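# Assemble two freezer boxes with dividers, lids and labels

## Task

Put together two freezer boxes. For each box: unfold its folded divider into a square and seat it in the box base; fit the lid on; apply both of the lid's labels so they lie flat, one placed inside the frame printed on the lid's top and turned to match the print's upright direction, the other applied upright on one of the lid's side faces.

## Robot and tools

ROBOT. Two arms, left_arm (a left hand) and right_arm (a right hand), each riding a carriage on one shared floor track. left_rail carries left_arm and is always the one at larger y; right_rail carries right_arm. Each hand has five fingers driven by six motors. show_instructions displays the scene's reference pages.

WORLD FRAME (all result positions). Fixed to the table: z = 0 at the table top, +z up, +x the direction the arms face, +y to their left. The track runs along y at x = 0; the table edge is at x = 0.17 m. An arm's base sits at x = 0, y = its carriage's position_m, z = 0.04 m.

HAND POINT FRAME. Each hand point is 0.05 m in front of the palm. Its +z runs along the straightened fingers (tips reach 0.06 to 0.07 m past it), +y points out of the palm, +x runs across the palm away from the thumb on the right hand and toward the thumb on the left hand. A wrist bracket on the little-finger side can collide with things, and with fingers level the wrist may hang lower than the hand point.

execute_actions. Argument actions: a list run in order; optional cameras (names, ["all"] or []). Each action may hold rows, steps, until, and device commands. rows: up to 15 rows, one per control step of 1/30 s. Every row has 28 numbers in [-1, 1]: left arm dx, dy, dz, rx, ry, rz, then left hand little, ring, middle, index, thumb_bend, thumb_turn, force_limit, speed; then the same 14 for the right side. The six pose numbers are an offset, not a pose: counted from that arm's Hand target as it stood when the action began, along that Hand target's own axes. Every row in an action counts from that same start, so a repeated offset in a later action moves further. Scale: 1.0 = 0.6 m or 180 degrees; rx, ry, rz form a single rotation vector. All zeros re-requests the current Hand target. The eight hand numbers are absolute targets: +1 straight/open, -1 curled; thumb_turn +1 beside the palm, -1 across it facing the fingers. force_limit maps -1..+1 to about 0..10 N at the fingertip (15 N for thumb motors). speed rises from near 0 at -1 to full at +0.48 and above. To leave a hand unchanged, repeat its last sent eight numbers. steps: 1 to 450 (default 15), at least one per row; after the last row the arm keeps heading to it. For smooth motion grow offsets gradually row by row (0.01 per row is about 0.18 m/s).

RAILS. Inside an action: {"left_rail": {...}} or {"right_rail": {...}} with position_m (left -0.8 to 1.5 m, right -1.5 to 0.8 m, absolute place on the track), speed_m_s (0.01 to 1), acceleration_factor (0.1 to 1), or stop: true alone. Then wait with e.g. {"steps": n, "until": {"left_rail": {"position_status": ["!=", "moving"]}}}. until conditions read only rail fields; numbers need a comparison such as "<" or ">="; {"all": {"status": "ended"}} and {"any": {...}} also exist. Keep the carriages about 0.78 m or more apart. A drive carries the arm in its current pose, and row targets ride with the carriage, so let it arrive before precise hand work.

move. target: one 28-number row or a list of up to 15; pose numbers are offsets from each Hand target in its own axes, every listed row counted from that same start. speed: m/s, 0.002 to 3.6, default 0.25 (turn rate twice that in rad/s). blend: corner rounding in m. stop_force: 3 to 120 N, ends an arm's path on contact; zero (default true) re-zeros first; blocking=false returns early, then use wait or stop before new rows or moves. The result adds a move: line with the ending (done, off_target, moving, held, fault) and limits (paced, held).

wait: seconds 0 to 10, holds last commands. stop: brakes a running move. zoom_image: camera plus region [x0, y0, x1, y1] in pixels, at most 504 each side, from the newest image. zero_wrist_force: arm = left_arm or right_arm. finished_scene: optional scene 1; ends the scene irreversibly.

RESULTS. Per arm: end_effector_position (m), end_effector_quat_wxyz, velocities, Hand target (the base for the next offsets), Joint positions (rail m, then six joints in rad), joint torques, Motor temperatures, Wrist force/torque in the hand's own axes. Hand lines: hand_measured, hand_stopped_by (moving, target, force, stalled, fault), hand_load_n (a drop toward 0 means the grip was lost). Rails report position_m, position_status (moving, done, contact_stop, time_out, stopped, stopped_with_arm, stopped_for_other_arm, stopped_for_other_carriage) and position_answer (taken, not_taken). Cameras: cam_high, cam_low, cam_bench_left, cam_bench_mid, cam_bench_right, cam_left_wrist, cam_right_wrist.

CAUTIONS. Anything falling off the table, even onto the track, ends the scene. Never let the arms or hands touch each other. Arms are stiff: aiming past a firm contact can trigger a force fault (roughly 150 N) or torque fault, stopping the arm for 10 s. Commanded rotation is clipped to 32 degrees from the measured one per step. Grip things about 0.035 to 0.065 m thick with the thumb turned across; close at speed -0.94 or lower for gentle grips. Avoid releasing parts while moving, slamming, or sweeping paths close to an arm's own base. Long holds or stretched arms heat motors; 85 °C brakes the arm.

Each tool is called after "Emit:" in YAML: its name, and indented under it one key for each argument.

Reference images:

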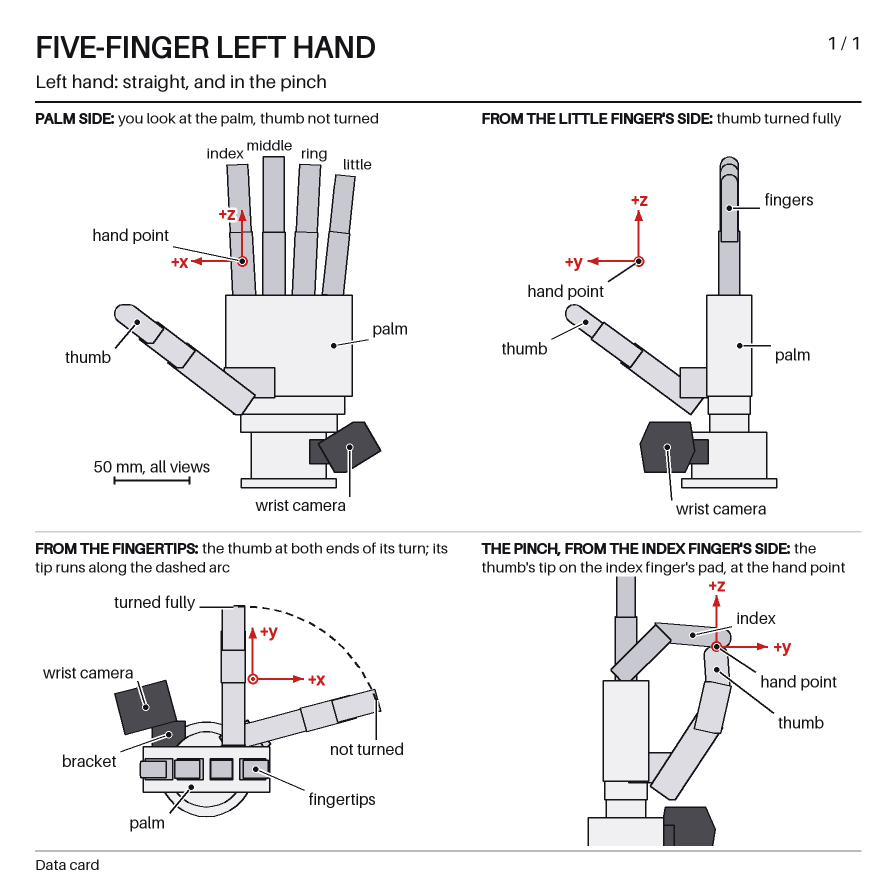

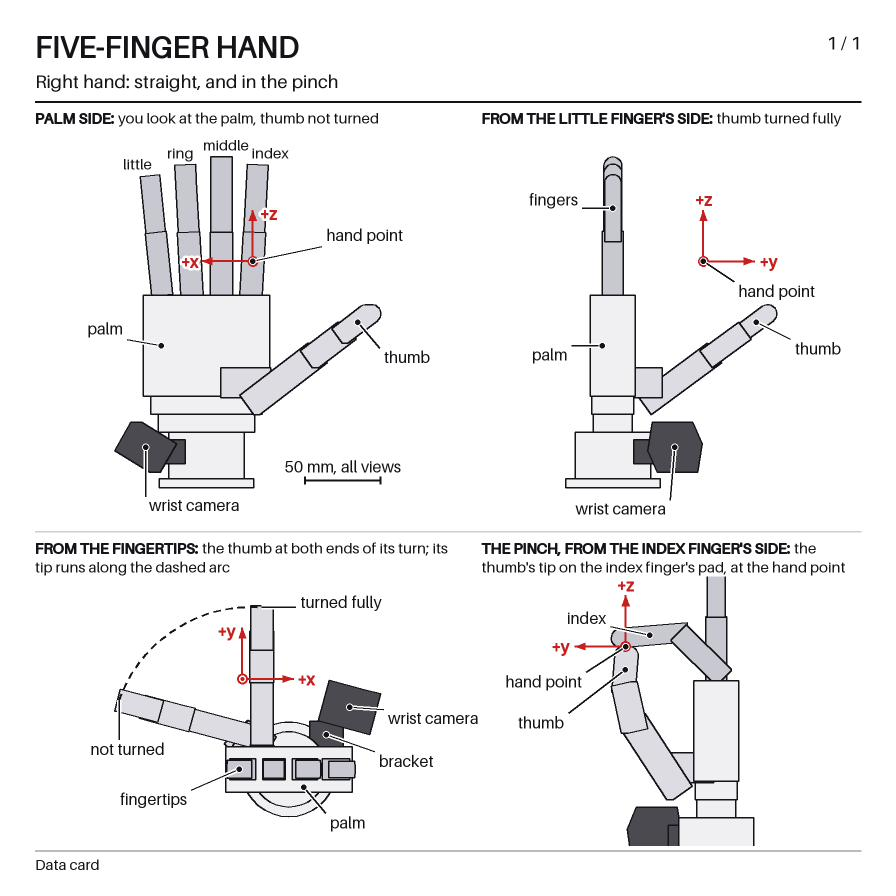

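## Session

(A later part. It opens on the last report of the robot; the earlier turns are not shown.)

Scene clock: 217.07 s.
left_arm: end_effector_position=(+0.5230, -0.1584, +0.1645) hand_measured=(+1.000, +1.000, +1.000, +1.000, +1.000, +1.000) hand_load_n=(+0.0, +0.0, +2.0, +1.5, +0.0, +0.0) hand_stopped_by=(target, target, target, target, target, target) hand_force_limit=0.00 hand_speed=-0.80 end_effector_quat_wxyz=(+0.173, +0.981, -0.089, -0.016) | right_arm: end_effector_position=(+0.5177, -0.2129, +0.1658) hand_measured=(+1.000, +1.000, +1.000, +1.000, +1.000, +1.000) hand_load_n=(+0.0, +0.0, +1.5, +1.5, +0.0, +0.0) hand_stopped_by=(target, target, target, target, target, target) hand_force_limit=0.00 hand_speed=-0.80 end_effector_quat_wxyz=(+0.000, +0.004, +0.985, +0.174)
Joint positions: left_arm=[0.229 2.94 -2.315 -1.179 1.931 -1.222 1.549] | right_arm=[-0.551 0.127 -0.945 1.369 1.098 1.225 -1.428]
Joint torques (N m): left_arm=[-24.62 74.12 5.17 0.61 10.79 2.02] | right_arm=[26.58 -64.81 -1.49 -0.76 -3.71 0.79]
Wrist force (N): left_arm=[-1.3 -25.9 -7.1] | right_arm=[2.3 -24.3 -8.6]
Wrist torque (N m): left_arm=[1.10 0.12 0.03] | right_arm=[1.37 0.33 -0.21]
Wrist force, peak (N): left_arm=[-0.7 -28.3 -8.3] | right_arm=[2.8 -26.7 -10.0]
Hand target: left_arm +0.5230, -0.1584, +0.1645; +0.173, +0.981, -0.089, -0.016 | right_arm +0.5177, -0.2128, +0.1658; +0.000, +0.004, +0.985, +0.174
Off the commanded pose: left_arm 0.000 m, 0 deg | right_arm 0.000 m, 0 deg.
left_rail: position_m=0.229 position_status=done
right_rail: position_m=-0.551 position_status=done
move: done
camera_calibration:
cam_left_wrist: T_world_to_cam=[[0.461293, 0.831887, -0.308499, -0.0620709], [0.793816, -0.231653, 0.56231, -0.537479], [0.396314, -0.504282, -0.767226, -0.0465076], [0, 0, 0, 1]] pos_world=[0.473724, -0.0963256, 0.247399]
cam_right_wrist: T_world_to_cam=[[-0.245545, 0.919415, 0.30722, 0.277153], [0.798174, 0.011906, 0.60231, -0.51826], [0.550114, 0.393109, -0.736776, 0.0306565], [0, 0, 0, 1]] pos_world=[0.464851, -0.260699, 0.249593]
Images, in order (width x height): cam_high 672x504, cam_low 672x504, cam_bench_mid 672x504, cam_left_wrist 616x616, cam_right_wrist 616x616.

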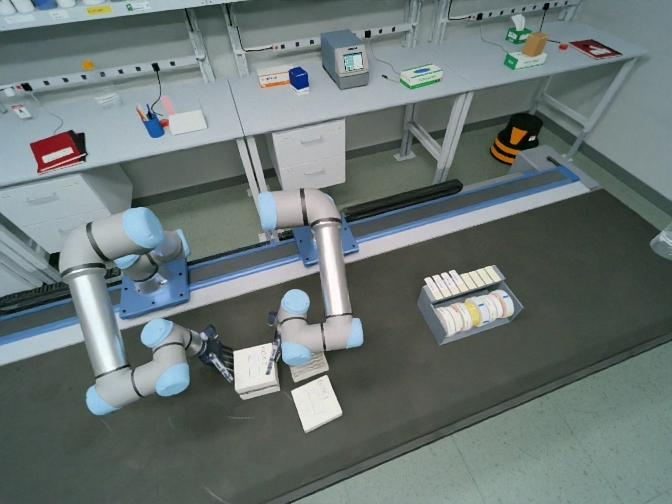

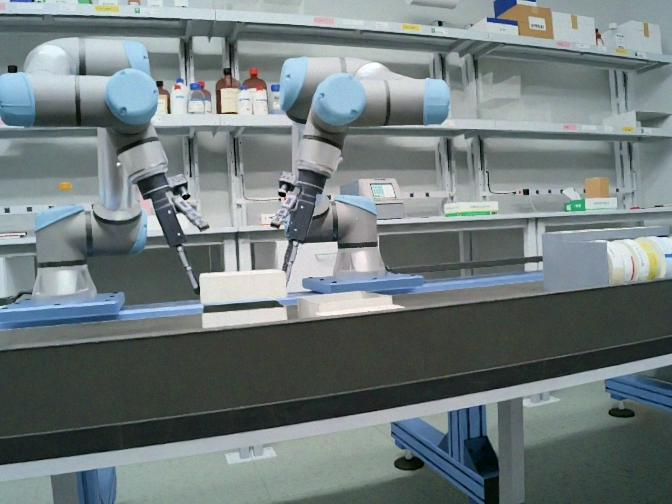

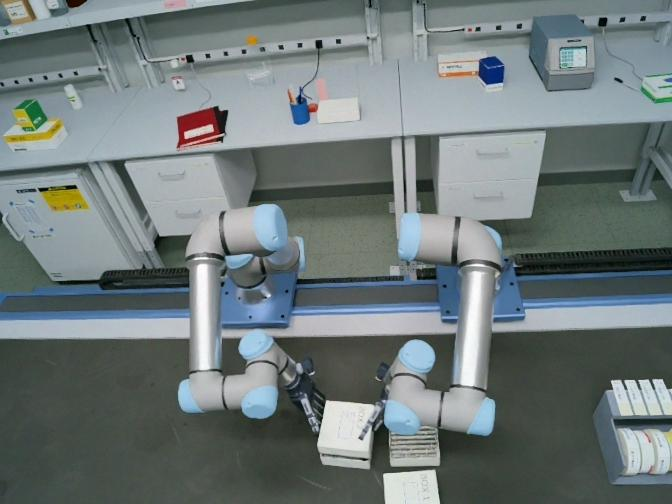

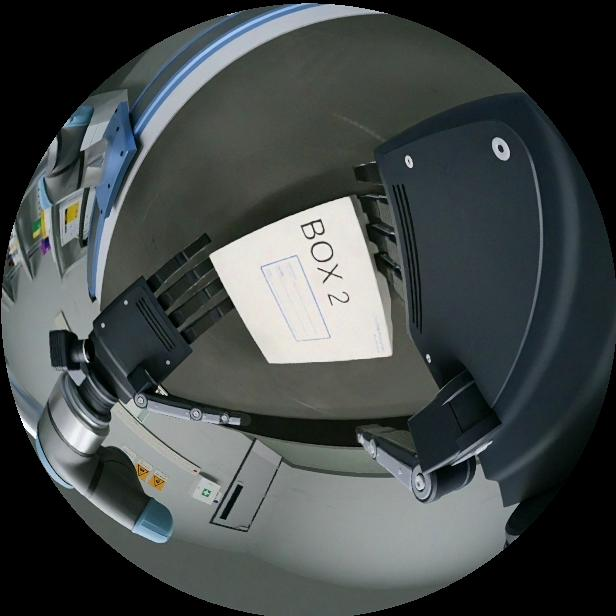

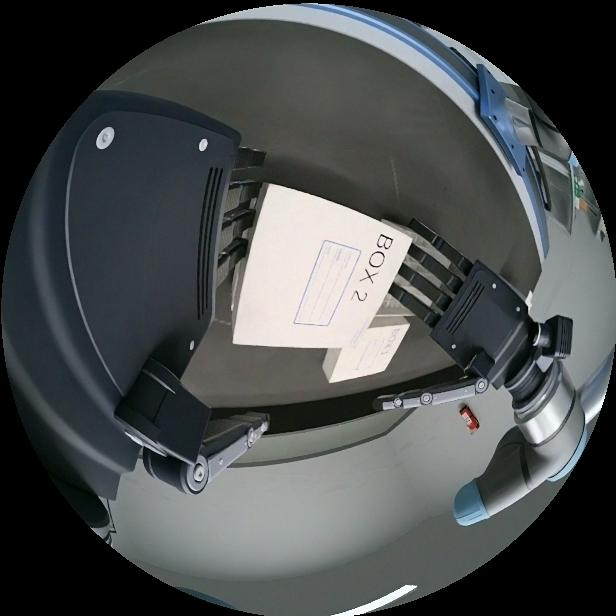

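Emit:
move:
  target: [0.0064,-0.0011,-0.0004,0,0.0023,-0.0063,1,1,1,1,1,1,0,-0.8,-0.0083,-0.0001,0,0,0.0023,-0.0063,1,1,1,1,1,1,0,-0.8]
  speed: 0.03

Emit:
move:
  target: [0,-0.0302,0.0830,0,0,0,1,1,1,1,1,1,0,-0.8,0,-0.0302,0.0830,0,0,0,1,1,1,1,1,1,0,-0.8]
  speed: 0.025
  stop_force: 6
  cameras: ["cam_high","cam_low","cam_bench_mid"]

Emit:
zoom_image:
  camera: "cam_high"
  region: [220, 335, 300, 415]

Emit:
zoom_image:
  camera: "cam_low"
  region: [190, 255, 300, 335]

Emit:
zoom_image:
  camera: "cam_bench_mid"
  region: [300, 390, 400, 490]

Scene clock: 221.53 s.
left_arm: end_effector_position=(+0.5269, -0.1584, +0.1645) hand_measured=(+1.000, +1.000, +1.000, +1.000, +1.000, +1.000) hand_load_n=(-0.5, +0.0, +1.5, +2.5, +0.0, +0.0) hand_stopped_by=(target, target, target, target, target, target) hand_force_limit=0.00 hand_speed=-0.80 end_effector_quat_wxyz=(+0.173, +0.982, -0.079, -0.014) | right_arm: end_effector_position=(+0.5227, -0.2129, +0.1658) hand_measured=(+1.000, +1.000, +1.000, +1.000, +1.000, +1.000) hand_load_n=(+0.0, +0.0, +2.5, +1.5, +0.0, +0.0) hand_stopped_by=(target, target, target, target, target, target) hand_force_limit=0.00 hand_speed=-0.80 end_effector_quat_wxyz=(-0.001, -0.007, +0.985, +0.174)
Joint positions: left_arm=[0.229 2.94 -2.316 -1.175 1.935 -1.222 1.527] | right_arm=[-0.551 0.123 -0.927 1.343 1.116 1.224 -1.454]
Joint torques (N m): left_arm=[-5.9 28.45 28.54 0.48 4.58 -0.36] | right_arm=[0.93 -30.21 -41.86 1.44 -12.24 -1.93]
Wrist force (N): left_arm=[0.1 -31.9 -9.2] | right_arm=[4.4 -29.9 -9.9]
Wrist torque (N m): left_arm=[1.53 0.30 0.13] | right_arm=[1.89 0.61 -0.15]
Wrist force, peak (N): left_arm=[0.0 -32.5 -9.7] | right_arm=[4.6 -30.7 -10.4]
Hand target: left_arm +0.5269, -0.1584, +0.1645; +0.173, +0.982, -0.079, -0.014 | right_arm +0.5227, -0.2129, +0.1658; -0.001, -0.007, +0.985, +0.174
Off the commanded pose: left_arm 0.000 m, 0 deg | right_arm 0.000 m, 0 deg.
left_rail: position_m=0.229 position_status=done
right_rail: position_m=-0.551 position_status=done
move: done

Scene clock: 223.33 s.
left_arm: end_effector_position=(+0.5269, -0.1584, +0.1494) hand_measured=(+1.000, +1.000, +1.000, +1.000, +1.000, +1.000) hand_load_n=(+0.0, +0.0, +2.0, +2.0, +0.0, +0.0) hand_stopped_by=(target, target, target, target, target, target) hand_force_limit=0.00 hand_speed=-0.80 end_effector_quat_wxyz=(+0.173, +0.982, -0.079, -0.014) | right_arm: end_effector_position=(+0.5227, -0.2129, +0.1519) hand_measured=(+1.000, +1.000, +1.000, +1.000, +1.000, +1.000) hand_load_n=(+0.0, +0.0, +1.5, +1.0, +0.0, +0.0) hand_stopped_by=(target, target, target, target, target, target) hand_force_limit=0.00 hand_speed=-0.80 end_effector_quat_wxyz=(-0.001, -0.007, +0.985, +0.174)
Joint positions: left_arm=[0.229 2.94 -2.33 -1.191 1.966 -1.222 1.527] | right_arm=[-0.551 0.123 -0.913 1.358 1.087 1.224 -1.454]
Joint torques (N m): left_arm=[-7.92 71.38 28.53 -4.25 5.69 -0.3] | right_arm=[4.25 -60.65 -38.06 1.1 -6.19 -0.26]
Wrist force (N): left_arm=[-0.6 -28.9 -11.4] | right_arm=[4.7 -22.9 -16.3]
Wrist torque (N m): left_arm=[1.52 0.17 0.12] | right_arm=[1.71 0.47 -0.01]
Wrist force, peak (N): left_arm=[-3.0 -31.1 -18.2] | right_arm=[1.5 -20.7 -30.9]
Hand target: left_arm +0.5269, -0.1584, +0.1494; +0.173, +0.982, -0.079, -0.014 (not the last commanded pose) | right_arm +0.5227, -0.2129, +0.1519; -0.001, -0.007, +0.985, +0.174 (not the last commanded pose)
Off the commanded pose: left_arm 0.038 m, 0 deg | right_arm 0.039 m, 0 deg.
left_rail: position_m=0.229 position_status=done
right_rail: position_m=-0.551 position_status=done
move: contact (left_arm, right_arm)
Images, in order (width x height): cam_high 672x504, cam_low 672x504, cam_bench_mid 672x504.

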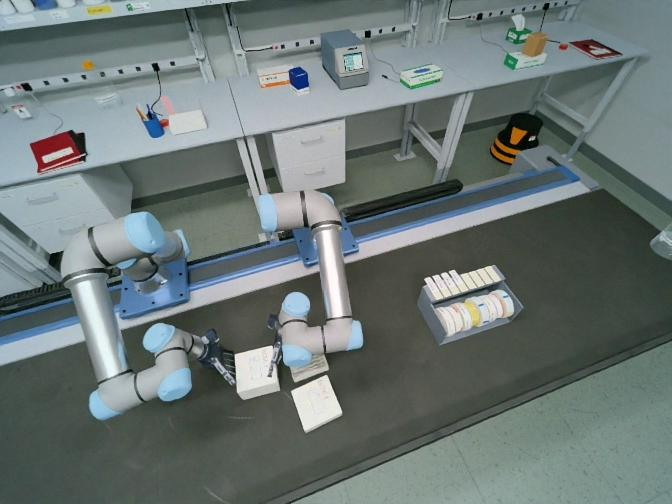

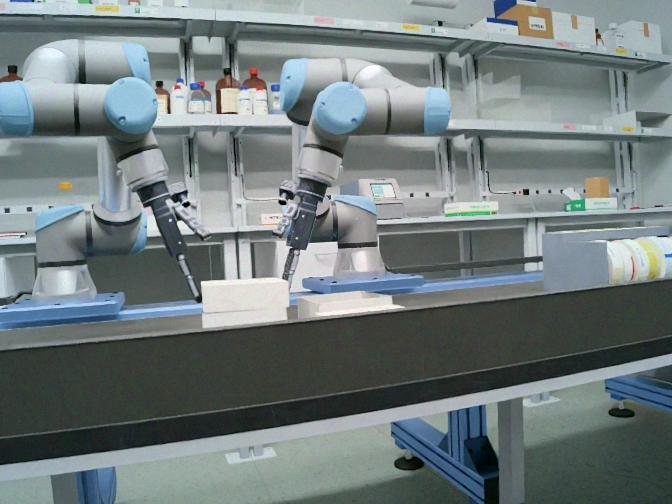

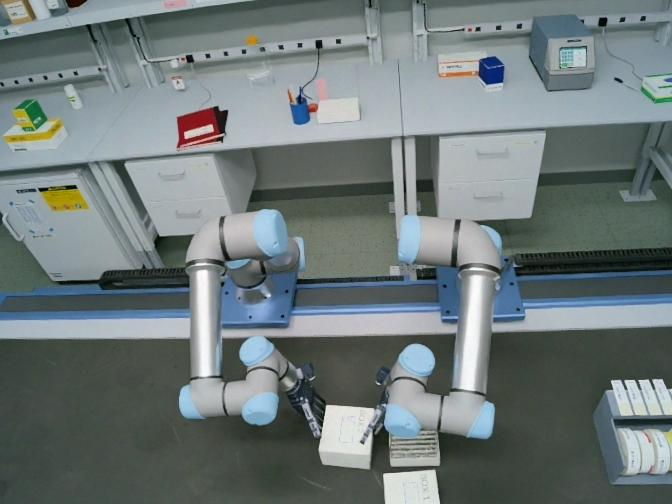

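Scaled by 6.300 from the camera's 672x504 image, which has a finer 960x720 frame.

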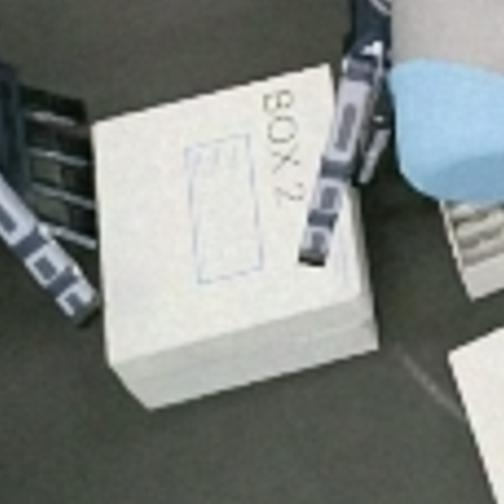

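Scaled by 4.582 from the camera's 672x504 image, which has a finer 960x720 frame.

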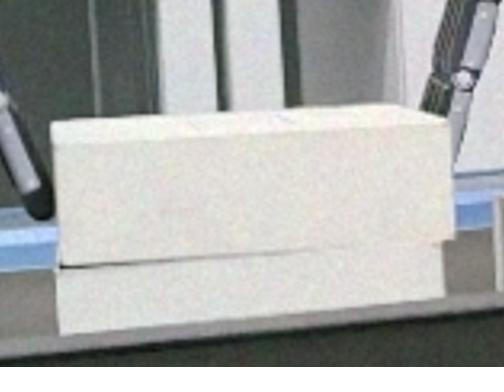

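Scaled by 5.040 from the camera's 672x504 image, which has a finer 960x720 frame.

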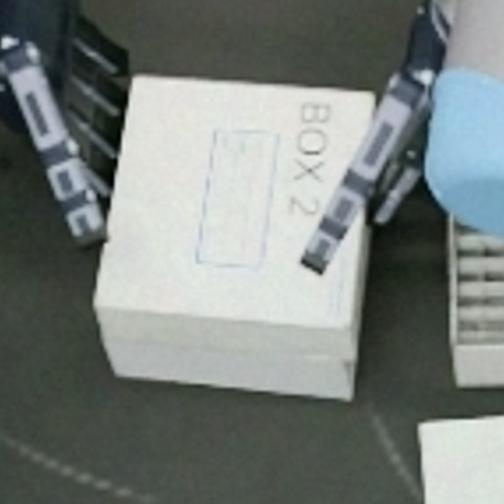

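Emit:
move:
  target: [0.0011,0.0043,-0.00375,0,-0.0015,0.0042,1,1,1,1,1,1,0,-0.8,0.0007,-0.001,-0.0057,0,-0.0015,0.0042,1,1,1,1,1,1,0,-0.8]
  speed: 0.06

Emit:
move:
  target: [0,-0.0228,0.0627,0,0,0,1,1,1,1,1,1,0,-0.8,0,-0.0228,0.0627,0,0,0,1,1,1,1,1,1,0,-0.8]
  speed: 0.025
  stop_force: 6
  cameras: ["cam_low","cam_high","cam_bench_mid"]

Scene clock: 226.33 s.
left_arm: end_effector_position=(+0.5273, -0.1601, +0.1524) hand_measured=(+1.000, +1.000, +1.000, +1.000, +1.000, +1.000) hand_load_n=(+0.0, +0.0, +1.5, +1.5, +0.0, +0.0) hand_stopped_by=(target, target, target, target, target, target) hand_force_limit=0.00 hand_speed=-0.80 end_effector_quat_wxyz=(+0.173, +0.981, -0.086, -0.015) | right_arm: end_effector_position=(+0.5223, -0.2146, +0.1549) hand_measured=(+1.000, +1.000, +1.000, +1.000, +1.000, +1.000) hand_load_n=(+0.0, +0.0, +1.5, +1.5, +0.0, +0.0) hand_stopped_by=(target, target, target, target, target, target) hand_force_limit=0.00 hand_speed=-0.80 end_effector_quat_wxyz=(+0.000, +0.000, +0.985, +0.174)
Joint positions: left_arm=[0.229 2.938 -2.335 -1.176 1.951 -1.222 1.54] | right_arm=[-0.551 0.121 -0.923 1.365 1.086 1.224 -1.442]
Joint torques (N m): left_arm=[-24.46 29.58 28.7 -4.48 11.06 1.99] | right_arm=[-0.67 -66.03 -2.77 -0.6 -2.49 0.48]
Wrist force (N): left_arm=[-1.0 -26.8 -7.0] | right_arm=[2.7 -25.4 -8.6]
Wrist torque (N m): left_arm=[1.17 0.15 0.02] | right_arm=[1.38 0.34 -0.22]
Wrist force, peak (N): left_arm=[-0.6 -29.1 -11.3] | right_arm=[4.5 -23.0 -17.0]
Hand target: left_arm +0.5273, -0.1601, +0.1524; +0.173, +0.981, -0.086, -0.015 | right_arm +0.5223, -0.2147, +0.1549; +0.000, +0.000, +0.985, +0.174
Off the commanded pose: left_arm 0.000 m, 0 deg | right_arm 0.000 m, 0 deg.
left_rail: position_m=0.229 position_status=done
right_rail: position_m=-0.551 position_status=done
move: done

Scene clock: 228.80 s.
left_arm: end_effector_position=(+0.5273, -0.1601, +0.1124) hand_measured=(+1.000, +1.000, +1.000, +1.000, +1.000, +1.000) hand_load_n=(+0.0, +0.0, +1.5, +1.5, +0.0, +0.0) hand_stopped_by=(target, target, target, target, target, target) hand_force_limit=0.00 hand_speed=-0.80 end_effector_quat_wxyz=(+0.173, +0.981, -0.086, -0.015) | right_arm: end_effector_position=(+0.5222, -0.2147, +0.1149) hand_measured=(+1.000, +1.000, +1.000, +1.000, +1.000, +1.000) hand_load_n=(+0.0, +0.0, +1.5, +1.5, +0.0, +0.0) hand_stopped_by=(target, target, target, target, target, target) hand_force_limit=0.00 hand_speed=-0.80 end_effector_quat_wxyz=(+0.000, +0.000, +0.985, +0.174)
Joint positions: left_arm=[0.229 2.938 -2.375 -1.213 2.028 -1.222 1.54] | right_arm=[-0.551 0.121 -0.879 1.402 1.004 1.224 -1.441]
Joint torques (N m): left_arm=[-11.23 28.96 5.5 0.68 5.1 0.67] | right_arm=[13.73 -28.43 -2.4 -0.4 -5.8 0.7]
Wrist force (N): left_arm=[-0.9 -25.6 -7.0] | right_arm=[2.9 -24.0 -8.9]
Wrist torque (N m): left_arm=[1.02 0.16 0.05] | right_arm=[1.30 0.29 -0.20]
Wrist force, peak (N): left_arm=[-1.0 -27.7 -7.1] | right_arm=[2.2 -25.8 -9.1]
Hand target: left_arm +0.5273, -0.1601, +0.1124; +0.173, +0.981, -0.086, -0.015 | right_arm +0.5222, -0.2147, +0.1149; +0.000, +0.000, +0.985, +0.174
Off the commanded pose: left_arm 0.000 m, 0 deg | right_arm 0.000 m, 0 deg.
left_rail: position_m=0.229 position_status=done
right_rail: position_m=-0.551 position_status=done
move: done
Images, in order (width x height): cam_high 672x504, cam_low 672x504, cam_bench_mid 672x504.

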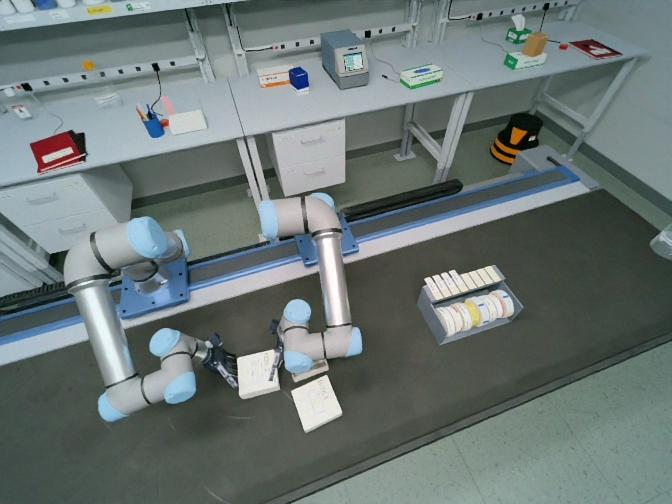

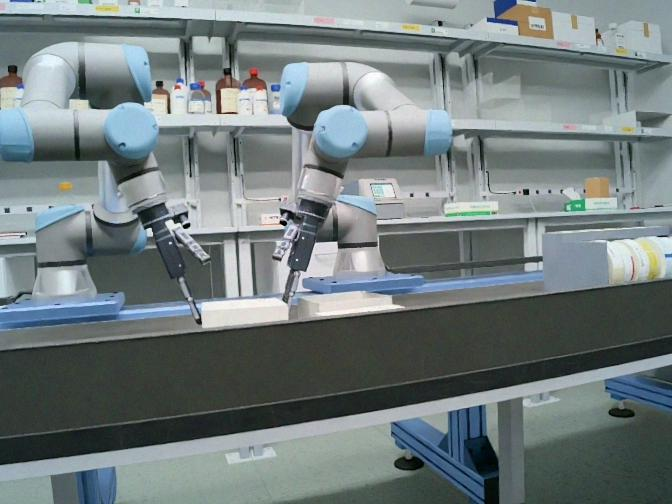

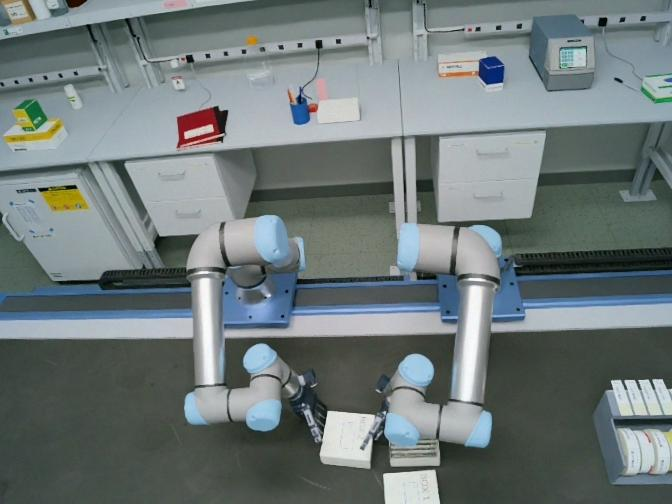

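Emit:
zoom_image:
  camera: "cam_low"
  region: [180, 250, 420, 340]

Emit:
zoom_image:
  camera: "cam_high"
  region: [190, 310, 370, 450]

Scaled by 2.100 from the camera's 672x504 image, which has a finer 960x720 frame.

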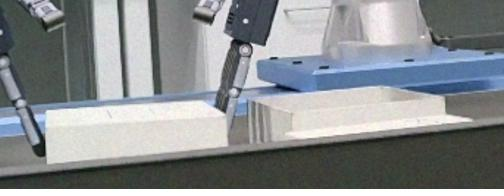

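Scaled by 2.800 from the camera's 672x504 image, which has a finer 960x720 frame.

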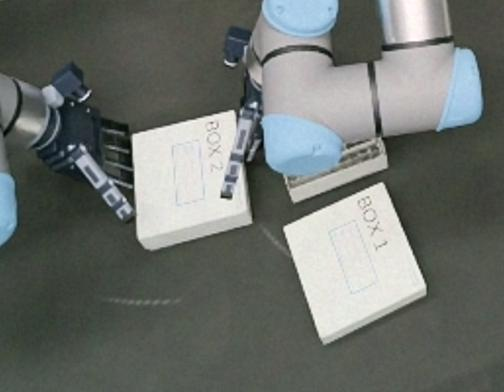

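Emit:
move:
  target: [0,-0.0034,0.0094,0,0,0,1,1,1,1,1,1,0,-0.8,0,-0.0034,0.0094,0,0,0,1,1,1,1,1,1,0,-0.8]
  speed: 0.02
  stop_force: 8

Emit:
move:
  target:
    - [0,0,0,0,0,0,1,1,1,1,1,1,0,-0.8,0,-0.0783,-0.0285,0,0,0,1,1,1,1,1,1,0,-0.8]
    - [0,0.0345,0.0125,0,0,0,1,1,1,1,1,1,0,-0.8,0,-0.1125,-0.1297,0,0,0,1,1,1,1,1,1,0,-0.8]
    - [0,0.0125,0.0046,0,0,0,1,1,1,1,1,1,0,-0.8,0,-0.1125,-0.1297,0,0,0,1,1,1,1,1,1,0,-0.8]
    - [0,0.0342,-0.094,0,0,0,1,1,1,1,1,1,0,-0.8,0,-0.1125,-0.1297,0,0,0,1,1,1,1,1,1,0,-0.8]
    - [0,-0.01,-0.2165,0,0,0,1,1,1,1,1,1,0,-0.8,0,-0.0997,-0.2137,0,0,0,1,1,1,1,1,1,0,-0.8]
  speed: [0.12,0.06,0.1,0.2,0.3]
  blend: [0,0,0.004,0.02,0]
  cameras: ["cam_low","cam_high","cam_bench_mid"]

Scene clock: 232.67 s.
left_arm: end_effector_position=(+0.5273, -0.1601, +0.1105) hand_measured=(+1.000, +1.000, +1.000, +1.000, +1.000, +1.000) hand_load_n=(+0.0, +0.0, +1.5, +1.5, +0.0, +0.0) hand_stopped_by=(target, target, target, target, target, target) hand_force_limit=0.00 hand_speed=-0.80 end_effector_quat_wxyz=(+0.173, +0.981, -0.086, -0.015) | right_arm: end_effector_position=(+0.5222, -0.2146, +0.1108) hand_measured=(+1.000, +1.000, +1.000, +1.000, +1.000, +1.000) hand_load_n=(+0.0, +0.0, +1.5, +1.5, +0.0, +0.0) hand_stopped_by=(target, target, target, target, target, target) hand_force_limit=0.00 hand_speed=-0.80 end_effector_quat_wxyz=(+0.000, +0.000, +0.985, +0.174)
Joint positions: left_arm=[0.229 2.938 -2.377 -1.215 2.032 -1.222 1.54] | right_arm=[-0.551 0.121 -0.874 1.405 0.996 1.224 -1.441]
Joint torques (N m): left_arm=[-2.97 64.83 22.91 -3.42 3.96 -0.54] | right_arm=[24.09 -60.03 -33.02 0.9 -9.56 0.74]
Wrist force (N): left_arm=[-0.9 -26.8 -20.1] | right_arm=[1.0 -22.4 -15.9]
Wrist torque (N m): left_arm=[1.81 -0.08 0.08] | right_arm=[1.63 0.25 -0.24]
Wrist force, peak (N): left_arm=[-3.0 -25.6 -25.8] | right_arm=[0.4 -21.4 -23.1]
Hand target: left_arm +0.5273, -0.1601, +0.1105; +0.173, +0.981, -0.086, -0.015 (not the last commanded pose) | right_arm +0.5222, -0.2146, +0.1108; +0.000, +0.000, +0.985, +0.174 (not the last commanded pose)
Off the commanded pose: left_arm 0.004 m, 0 deg | right_arm 0.002 m, 0 deg.
left_rail: position_m=0.229 position_status=done
right_rail: position_m=-0.551 position_status=done
move: contact (left_arm, right_arm)

Scene clock: 236.07 s.
left_arm: end_effector_position=(+0.5359, -0.1108, +0.2305) hand_measured=(+1.000, +1.000, +1.000, +1.000, +1.000, +1.000) hand_load_n=(+0.0, +0.0, +0.0, +0.0, +0.0, +0.0) hand_stopped_by=(target, target, target, target, target, target) hand_force_limit=0.00 hand_speed=-0.80 end_effector_quat_wxyz=(+0.173, +0.981, -0.086, -0.015) | right_arm: end_effector_position=(+0.5223, -0.3147, +0.2108) hand_measured=(+1.000, +1.000, +1.000, +1.000, +1.000, +1.000) hand_load_n=(+0.0, +0.0, +0.0, +0.0, +0.0, +0.0) hand_stopped_by=(target, target, target, target, target, target) hand_force_limit=0.00 hand_speed=-0.80 end_effector_quat_wxyz=(+0.000, +0.000, +0.985, +0.174)
Joint positions: left_arm=[0.229 3.028 -2.25 -1.124 1.781 -1.223 1.636] | right_arm=[-0.551 -0.08 -1.033 1.412 1.221 1.223 -1.656]
Joint torques (N m): left_arm=[5.75 71.45 29.09 -5.38 -0.62 1.23] | right_arm=[-11.47 -58.74 -36.41 4.92 1.58 -1.14]
Wrist force (N): left_arm=[-0.4 -0.4 -0.3] | right_arm=[0.1 0.5 -0.8]
Wrist torque (N m): left_arm=[0.00 0.11 -0.16] | right_arm=[0.02 -0.03 -0.06]
Wrist force, peak (N): left_arm=[-0.7 -26.6 -20.2] | right_arm=[1.3 -22.4 -16.7]
Hand target: left_arm +0.5359, -0.1108, +0.2306; +0.173, +0.981, -0.086, -0.015 | right_arm +0.5223, -0.3147, +0.2108; +0.000, +0.000, +0.985, +0.174
Off the commanded pose: left_arm 0.000 m, 0 deg | right_arm 0.000 m, 0 deg.
left_rail: position_m=0.229 position_status=done
right_rail: position_m=-0.551 position_status=done
move: done
Images, in order (width x height): cam_high 672x504, cam_low 672x504, cam_bench_mid 672x504.

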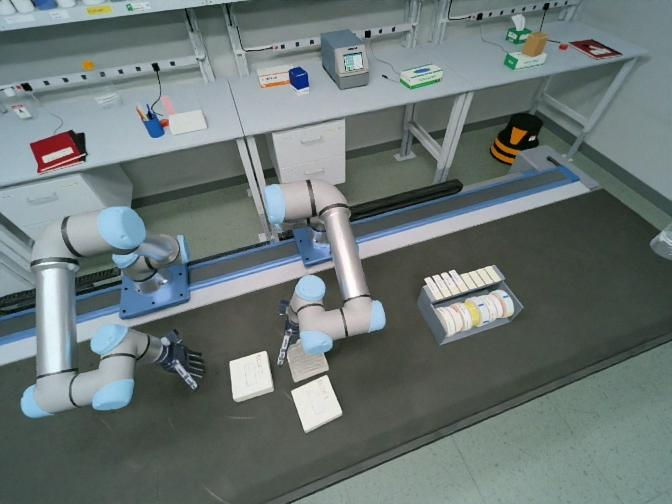

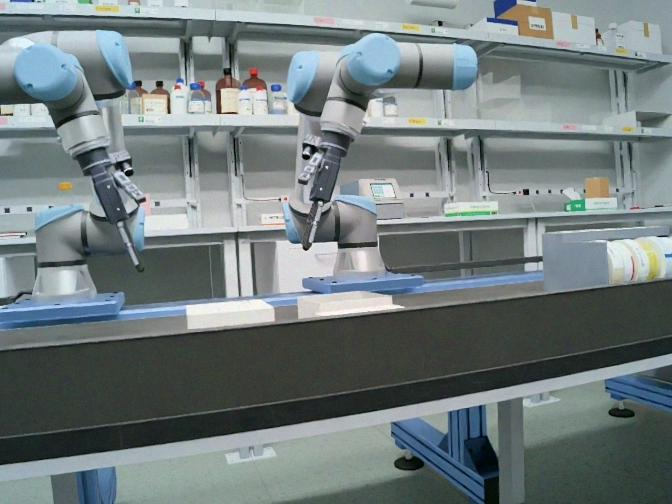

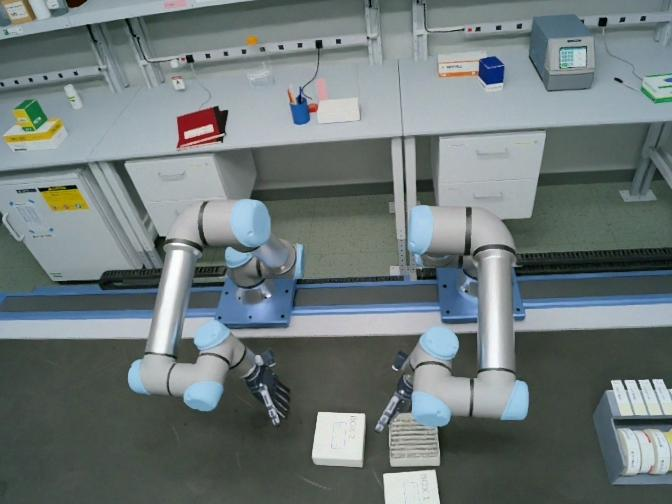

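Emit:
zoom_image:
  camera: "cam_high"
  region: [210, 310, 360, 440]

Emit:
zoom_image:
  camera: "cam_bench_mid"
  region: [300, 395, 450, 504]

Emit:
zoom_image:
  camera: "cam_low"
  region: [170, 260, 420, 340]

Scaled by 3.360 from the camera's 672x504 image, which has a finer 960x720 frame.

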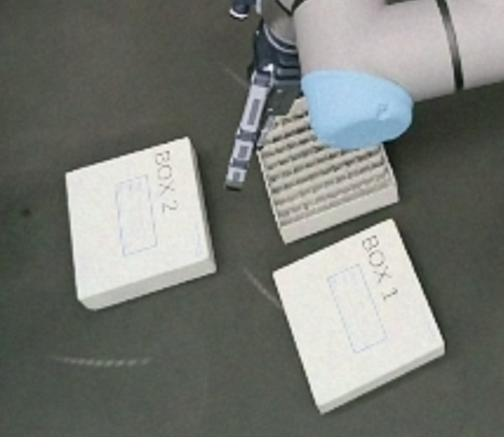

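Scaled by 3.360 from the camera's 672x504 image, which has a finer 960x720 frame.

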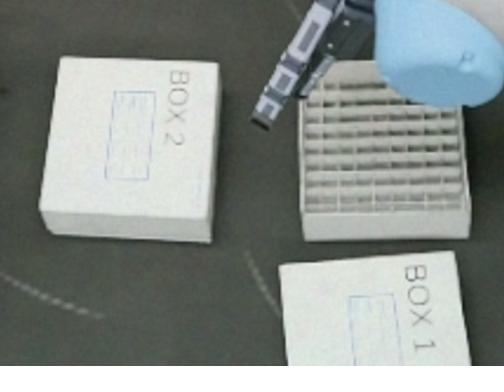

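Scaled by 2.016 from the camera's 672x504 image, which has a finer 960x720 frame.

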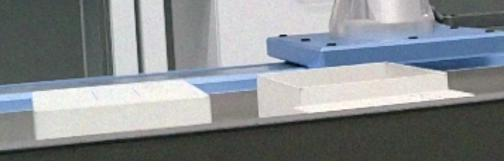

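Emit:
execute_actions:
  actions:
    - {"left_rail":{"position_m":0.40},"steps":12}
    - {"right_rail":{"position_m":-0.38},"steps":120,"until":{"all":{"status":"ended"}}}

Emit:
move:
  target:
    - [0.2559,-0.0145,0.1020,0,0.0177,-0.0486,-1,1,1,1,1,1,0,0.3,-0.2832,0.0833,0.1027,0,0.0177,-0.0486,1,1,1,1,1,1,0,-0.8]
    - [0.2559,-0.0536,0.2094,0,0.0177,-0.0486,-1,1,1,1,1,1,0,0.3,-0.2832,0.0449,0.2081,0,0.0177,-0.0486,1,1,1,1,1,1,0,-0.8]
  speed: [0.3,0.15]
  blend: [0,0]
  cameras: ["cam_low","cam_high","cam_bench_mid","cam_left_wrist","cam_right_wrist"]

Scene clock: 239.47 s.
left_arm: end_effector_position=(+0.5359, +0.0602, +0.2306) hand_measured=(+1.000, +1.000, +1.000, +1.000, +1.000, +1.000) hand_load_n=(+0.0, +0.0, +0.0, +0.0, +0.0, +0.0) hand_stopped_by=(target, target, target, target, target, target) hand_force_limit=0.00 hand_speed=-0.80 end_effector_quat_wxyz=(+0.173, +0.981, -0.086, -0.015) | right_arm: end_effector_position=(+0.5223, -0.1437, +0.2108) hand_measured=(+1.000, +1.000, +1.000, +1.000, +1.000, +1.000) hand_load_n=(+0.0, +0.0, +0.0, +0.0, +0.0, +0.0) hand_stopped_by=(target, target, target, target, target, target) hand_force_limit=0.00 hand_speed=-0.80 end_effector_quat_wxyz=(+0.000, +0.000, +0.985, +0.174)
Joint positions: left_arm=[0.4 3.028 -2.25 -1.124 1.781 -1.223 1.636] | right_arm=[-0.38 -0.08 -1.033 1.412 1.221 1.223 -1.656]
Joint torques (N m): left_arm=[-7.96 58.99 26.47 -2.83 1.71 1.11] | right_arm=[0.3 -56.65 -30.94 4.59 -0.71 -1.32]
Wrist force (N): left_arm=[-0.4 -0.2 -0.3] | right_arm=[0.0 0.2 -0.9]
Wrist torque (N m): left_arm=[0.03 0.10 -0.16] | right_arm=[-0.01 -0.01 -0.07]
Wrist force, peak (N): left_arm=[0.1 -3.6 -1.3] | right_arm=[0.4 2.6 0.2]
Hand target: left_arm +0.5359, +0.0602, +0.2306; +0.173, +0.981, -0.086, -0.015 | right_arm +0.5223, -0.1437, +0.2108; +0.000, +0.000, +0.985, +0.174
Off the commanded pose: left_arm 0.000 m, 0 deg | right_arm 0.000 m, 0 deg.
left_rail: position_m=0.400 position_status=done
right_rail: position_m=-0.380 position_status=done

Scene clock: 241.80 s.
left_arm: end_effector_position=(+0.6850, +0.0210, +0.1016) hand_measured=(-1.000, +1.000, +1.000, +1.000, +1.000, +1.000) hand_load_n=(+0.0, +0.0, +0.0, +0.0, +0.0, +0.0) hand_stopped_by=(target, target, target, target, target, target) hand_force_limit=0.00 hand_speed=0.30 end_effector_quat_wxyz=(+0.174, +0.985, -0.006, -0.001) | right_arm: end_effector_position=(+0.6921, -0.0757, +0.1027) hand_measured=(+1.000, +1.000, +1.000, +1.000, +1.000, +1.000) hand_load_n=(+0.0, +0.0, +0.0, +0.0, +0.0, -0.5) hand_stopped_by=(target, target, target, target, target, target) hand_force_limit=0.00 hand_speed=-0.80 end_effector_quat_wxyz=(-0.014, -0.080, +0.982, +0.173)
Joint positions: left_arm=[0.4 2.988 -2.756 -0.49 1.727 -1.226 1.42] | right_arm=[-0.38 0.037 -0.35 0.44 1.526 1.225 -1.704]
Joint torques (N m): left_arm=[5.51 38.19 6.4 0.41 2.52 -0.97] | right_arm=[-7.48 -39.97 -2.26 1.16 -2.82 0.9]
Wrist force (N): left_arm=[0.0 -0.4 -0.5] | right_arm=[0.1 0.6 -1.0]
Wrist torque (N m): left_arm=[0.02 0.06 -0.02] | right_arm=[0.08 0.00 -0.04]
Wrist force, peak (N): left_arm=[-1.4 -0.2 -0.9] | right_arm=[-0.9 -3.5 -1.7]
Hand target: left_arm +0.6850, +0.0210, +0.1015; +0.174, +0.985, -0.006, -0.001 | right_arm +0.6922, -0.0757, +0.1026; -0.014, -0.080, +0.982, +0.173
Off the commanded pose: left_arm 0.000 m, 0 deg | right_arm 0.000 m, 0 deg.
left_rail: position_m=0.400 position_status=done
right_rail: position_m=-0.380 position_status=done
move: done
camera_calibration:
cam_left_wrist: T_world_to_cam=[[0.314384, 0.897772, -0.308492, -0.206116], [0.821438, -0.0943906, 0.562432, -0.61089], [0.475817, -0.430227, -0.767139, -0.124488], [0, 0, 0, 1]] pos_world=[0.625842, 0.073825, 0.184499]
cam_right_wrist: T_world_to_cam=[[-0.397122, 0.864713, 0.307515, 0.314013], [0.78481, 0.146256, 0.602231, -0.601698], [0.475781, 0.4805, -0.736717, -0.107646], [0, 0, 0, 1]] pos_world=[0.648136, -0.131805, 0.186493]
Images, in order (width x height): cam_high 672x504, cam_low 672x504, cam_bench_mid 672x504, cam_left_wrist 616x616, cam_right_wrist 616x616.

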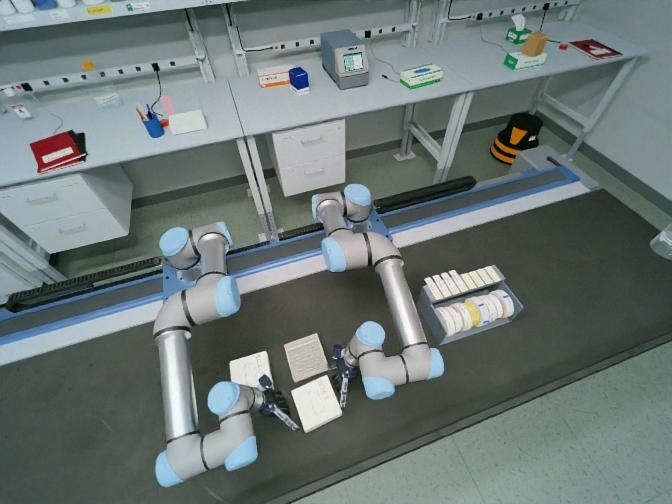

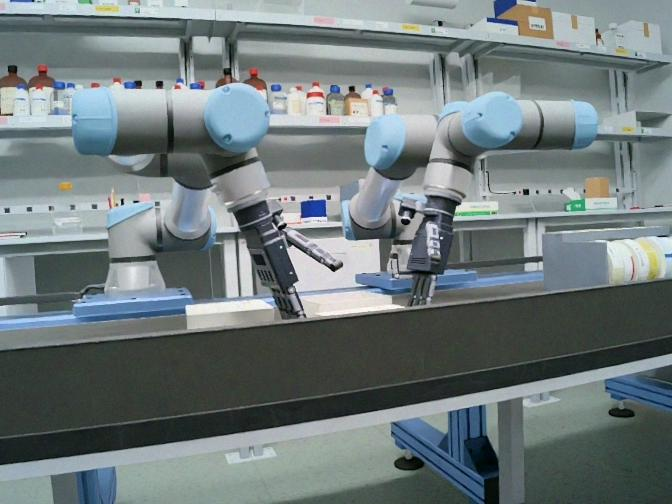

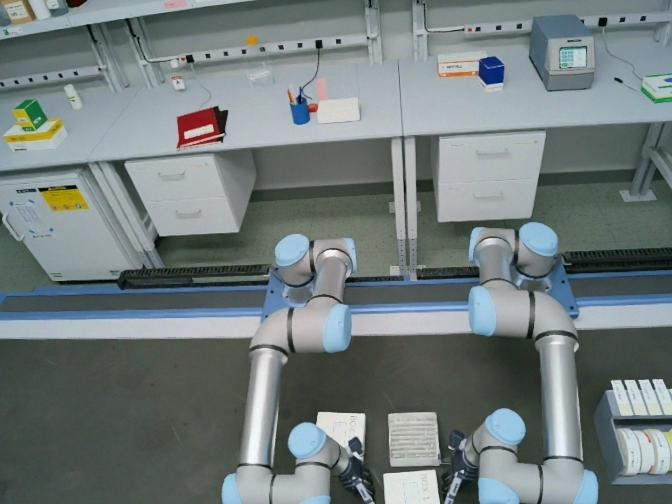

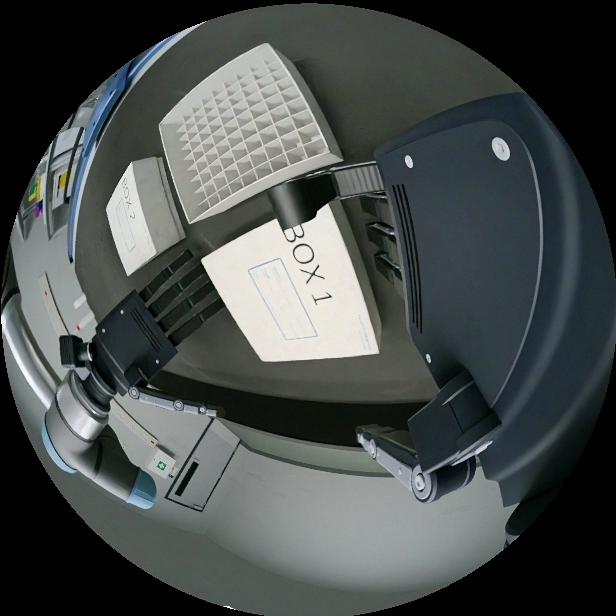

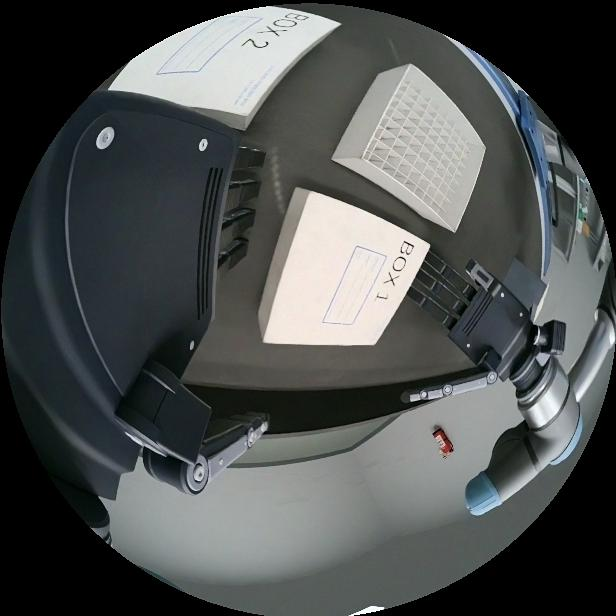

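Emit:
zoom_image:
  camera: "cam_high"
  region: [220, 320, 360, 440]

Emit:
zoom_image:
  camera: "cam_left_wrist"
  region: [150, 120, 450, 370]

Emit:
zoom_image:
  camera: "cam_right_wrist"
  region: [200, 150, 500, 370]

Scaled by 3.600 from the camera's 672x504 image, which has a finer 960x720 frame.

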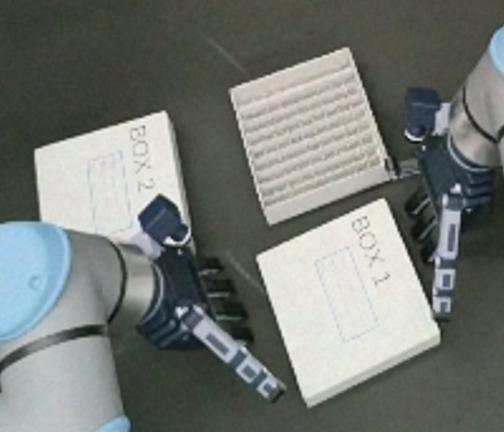

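Scaled by 1.680 from the camera's 616x616 image, which has a finer 880x880 frame.

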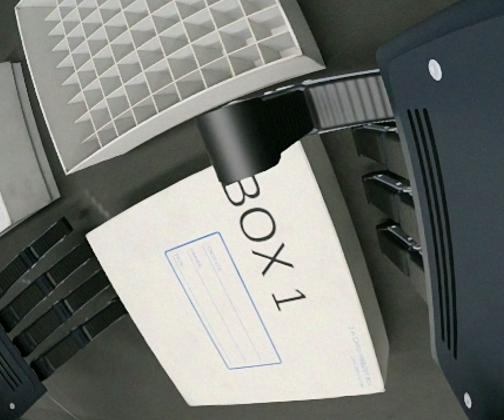

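Scaled by 1.680 from the camera's 616x616 image, which has a finer 880x880 frame.

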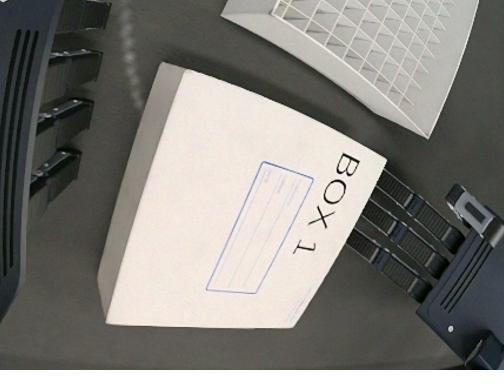

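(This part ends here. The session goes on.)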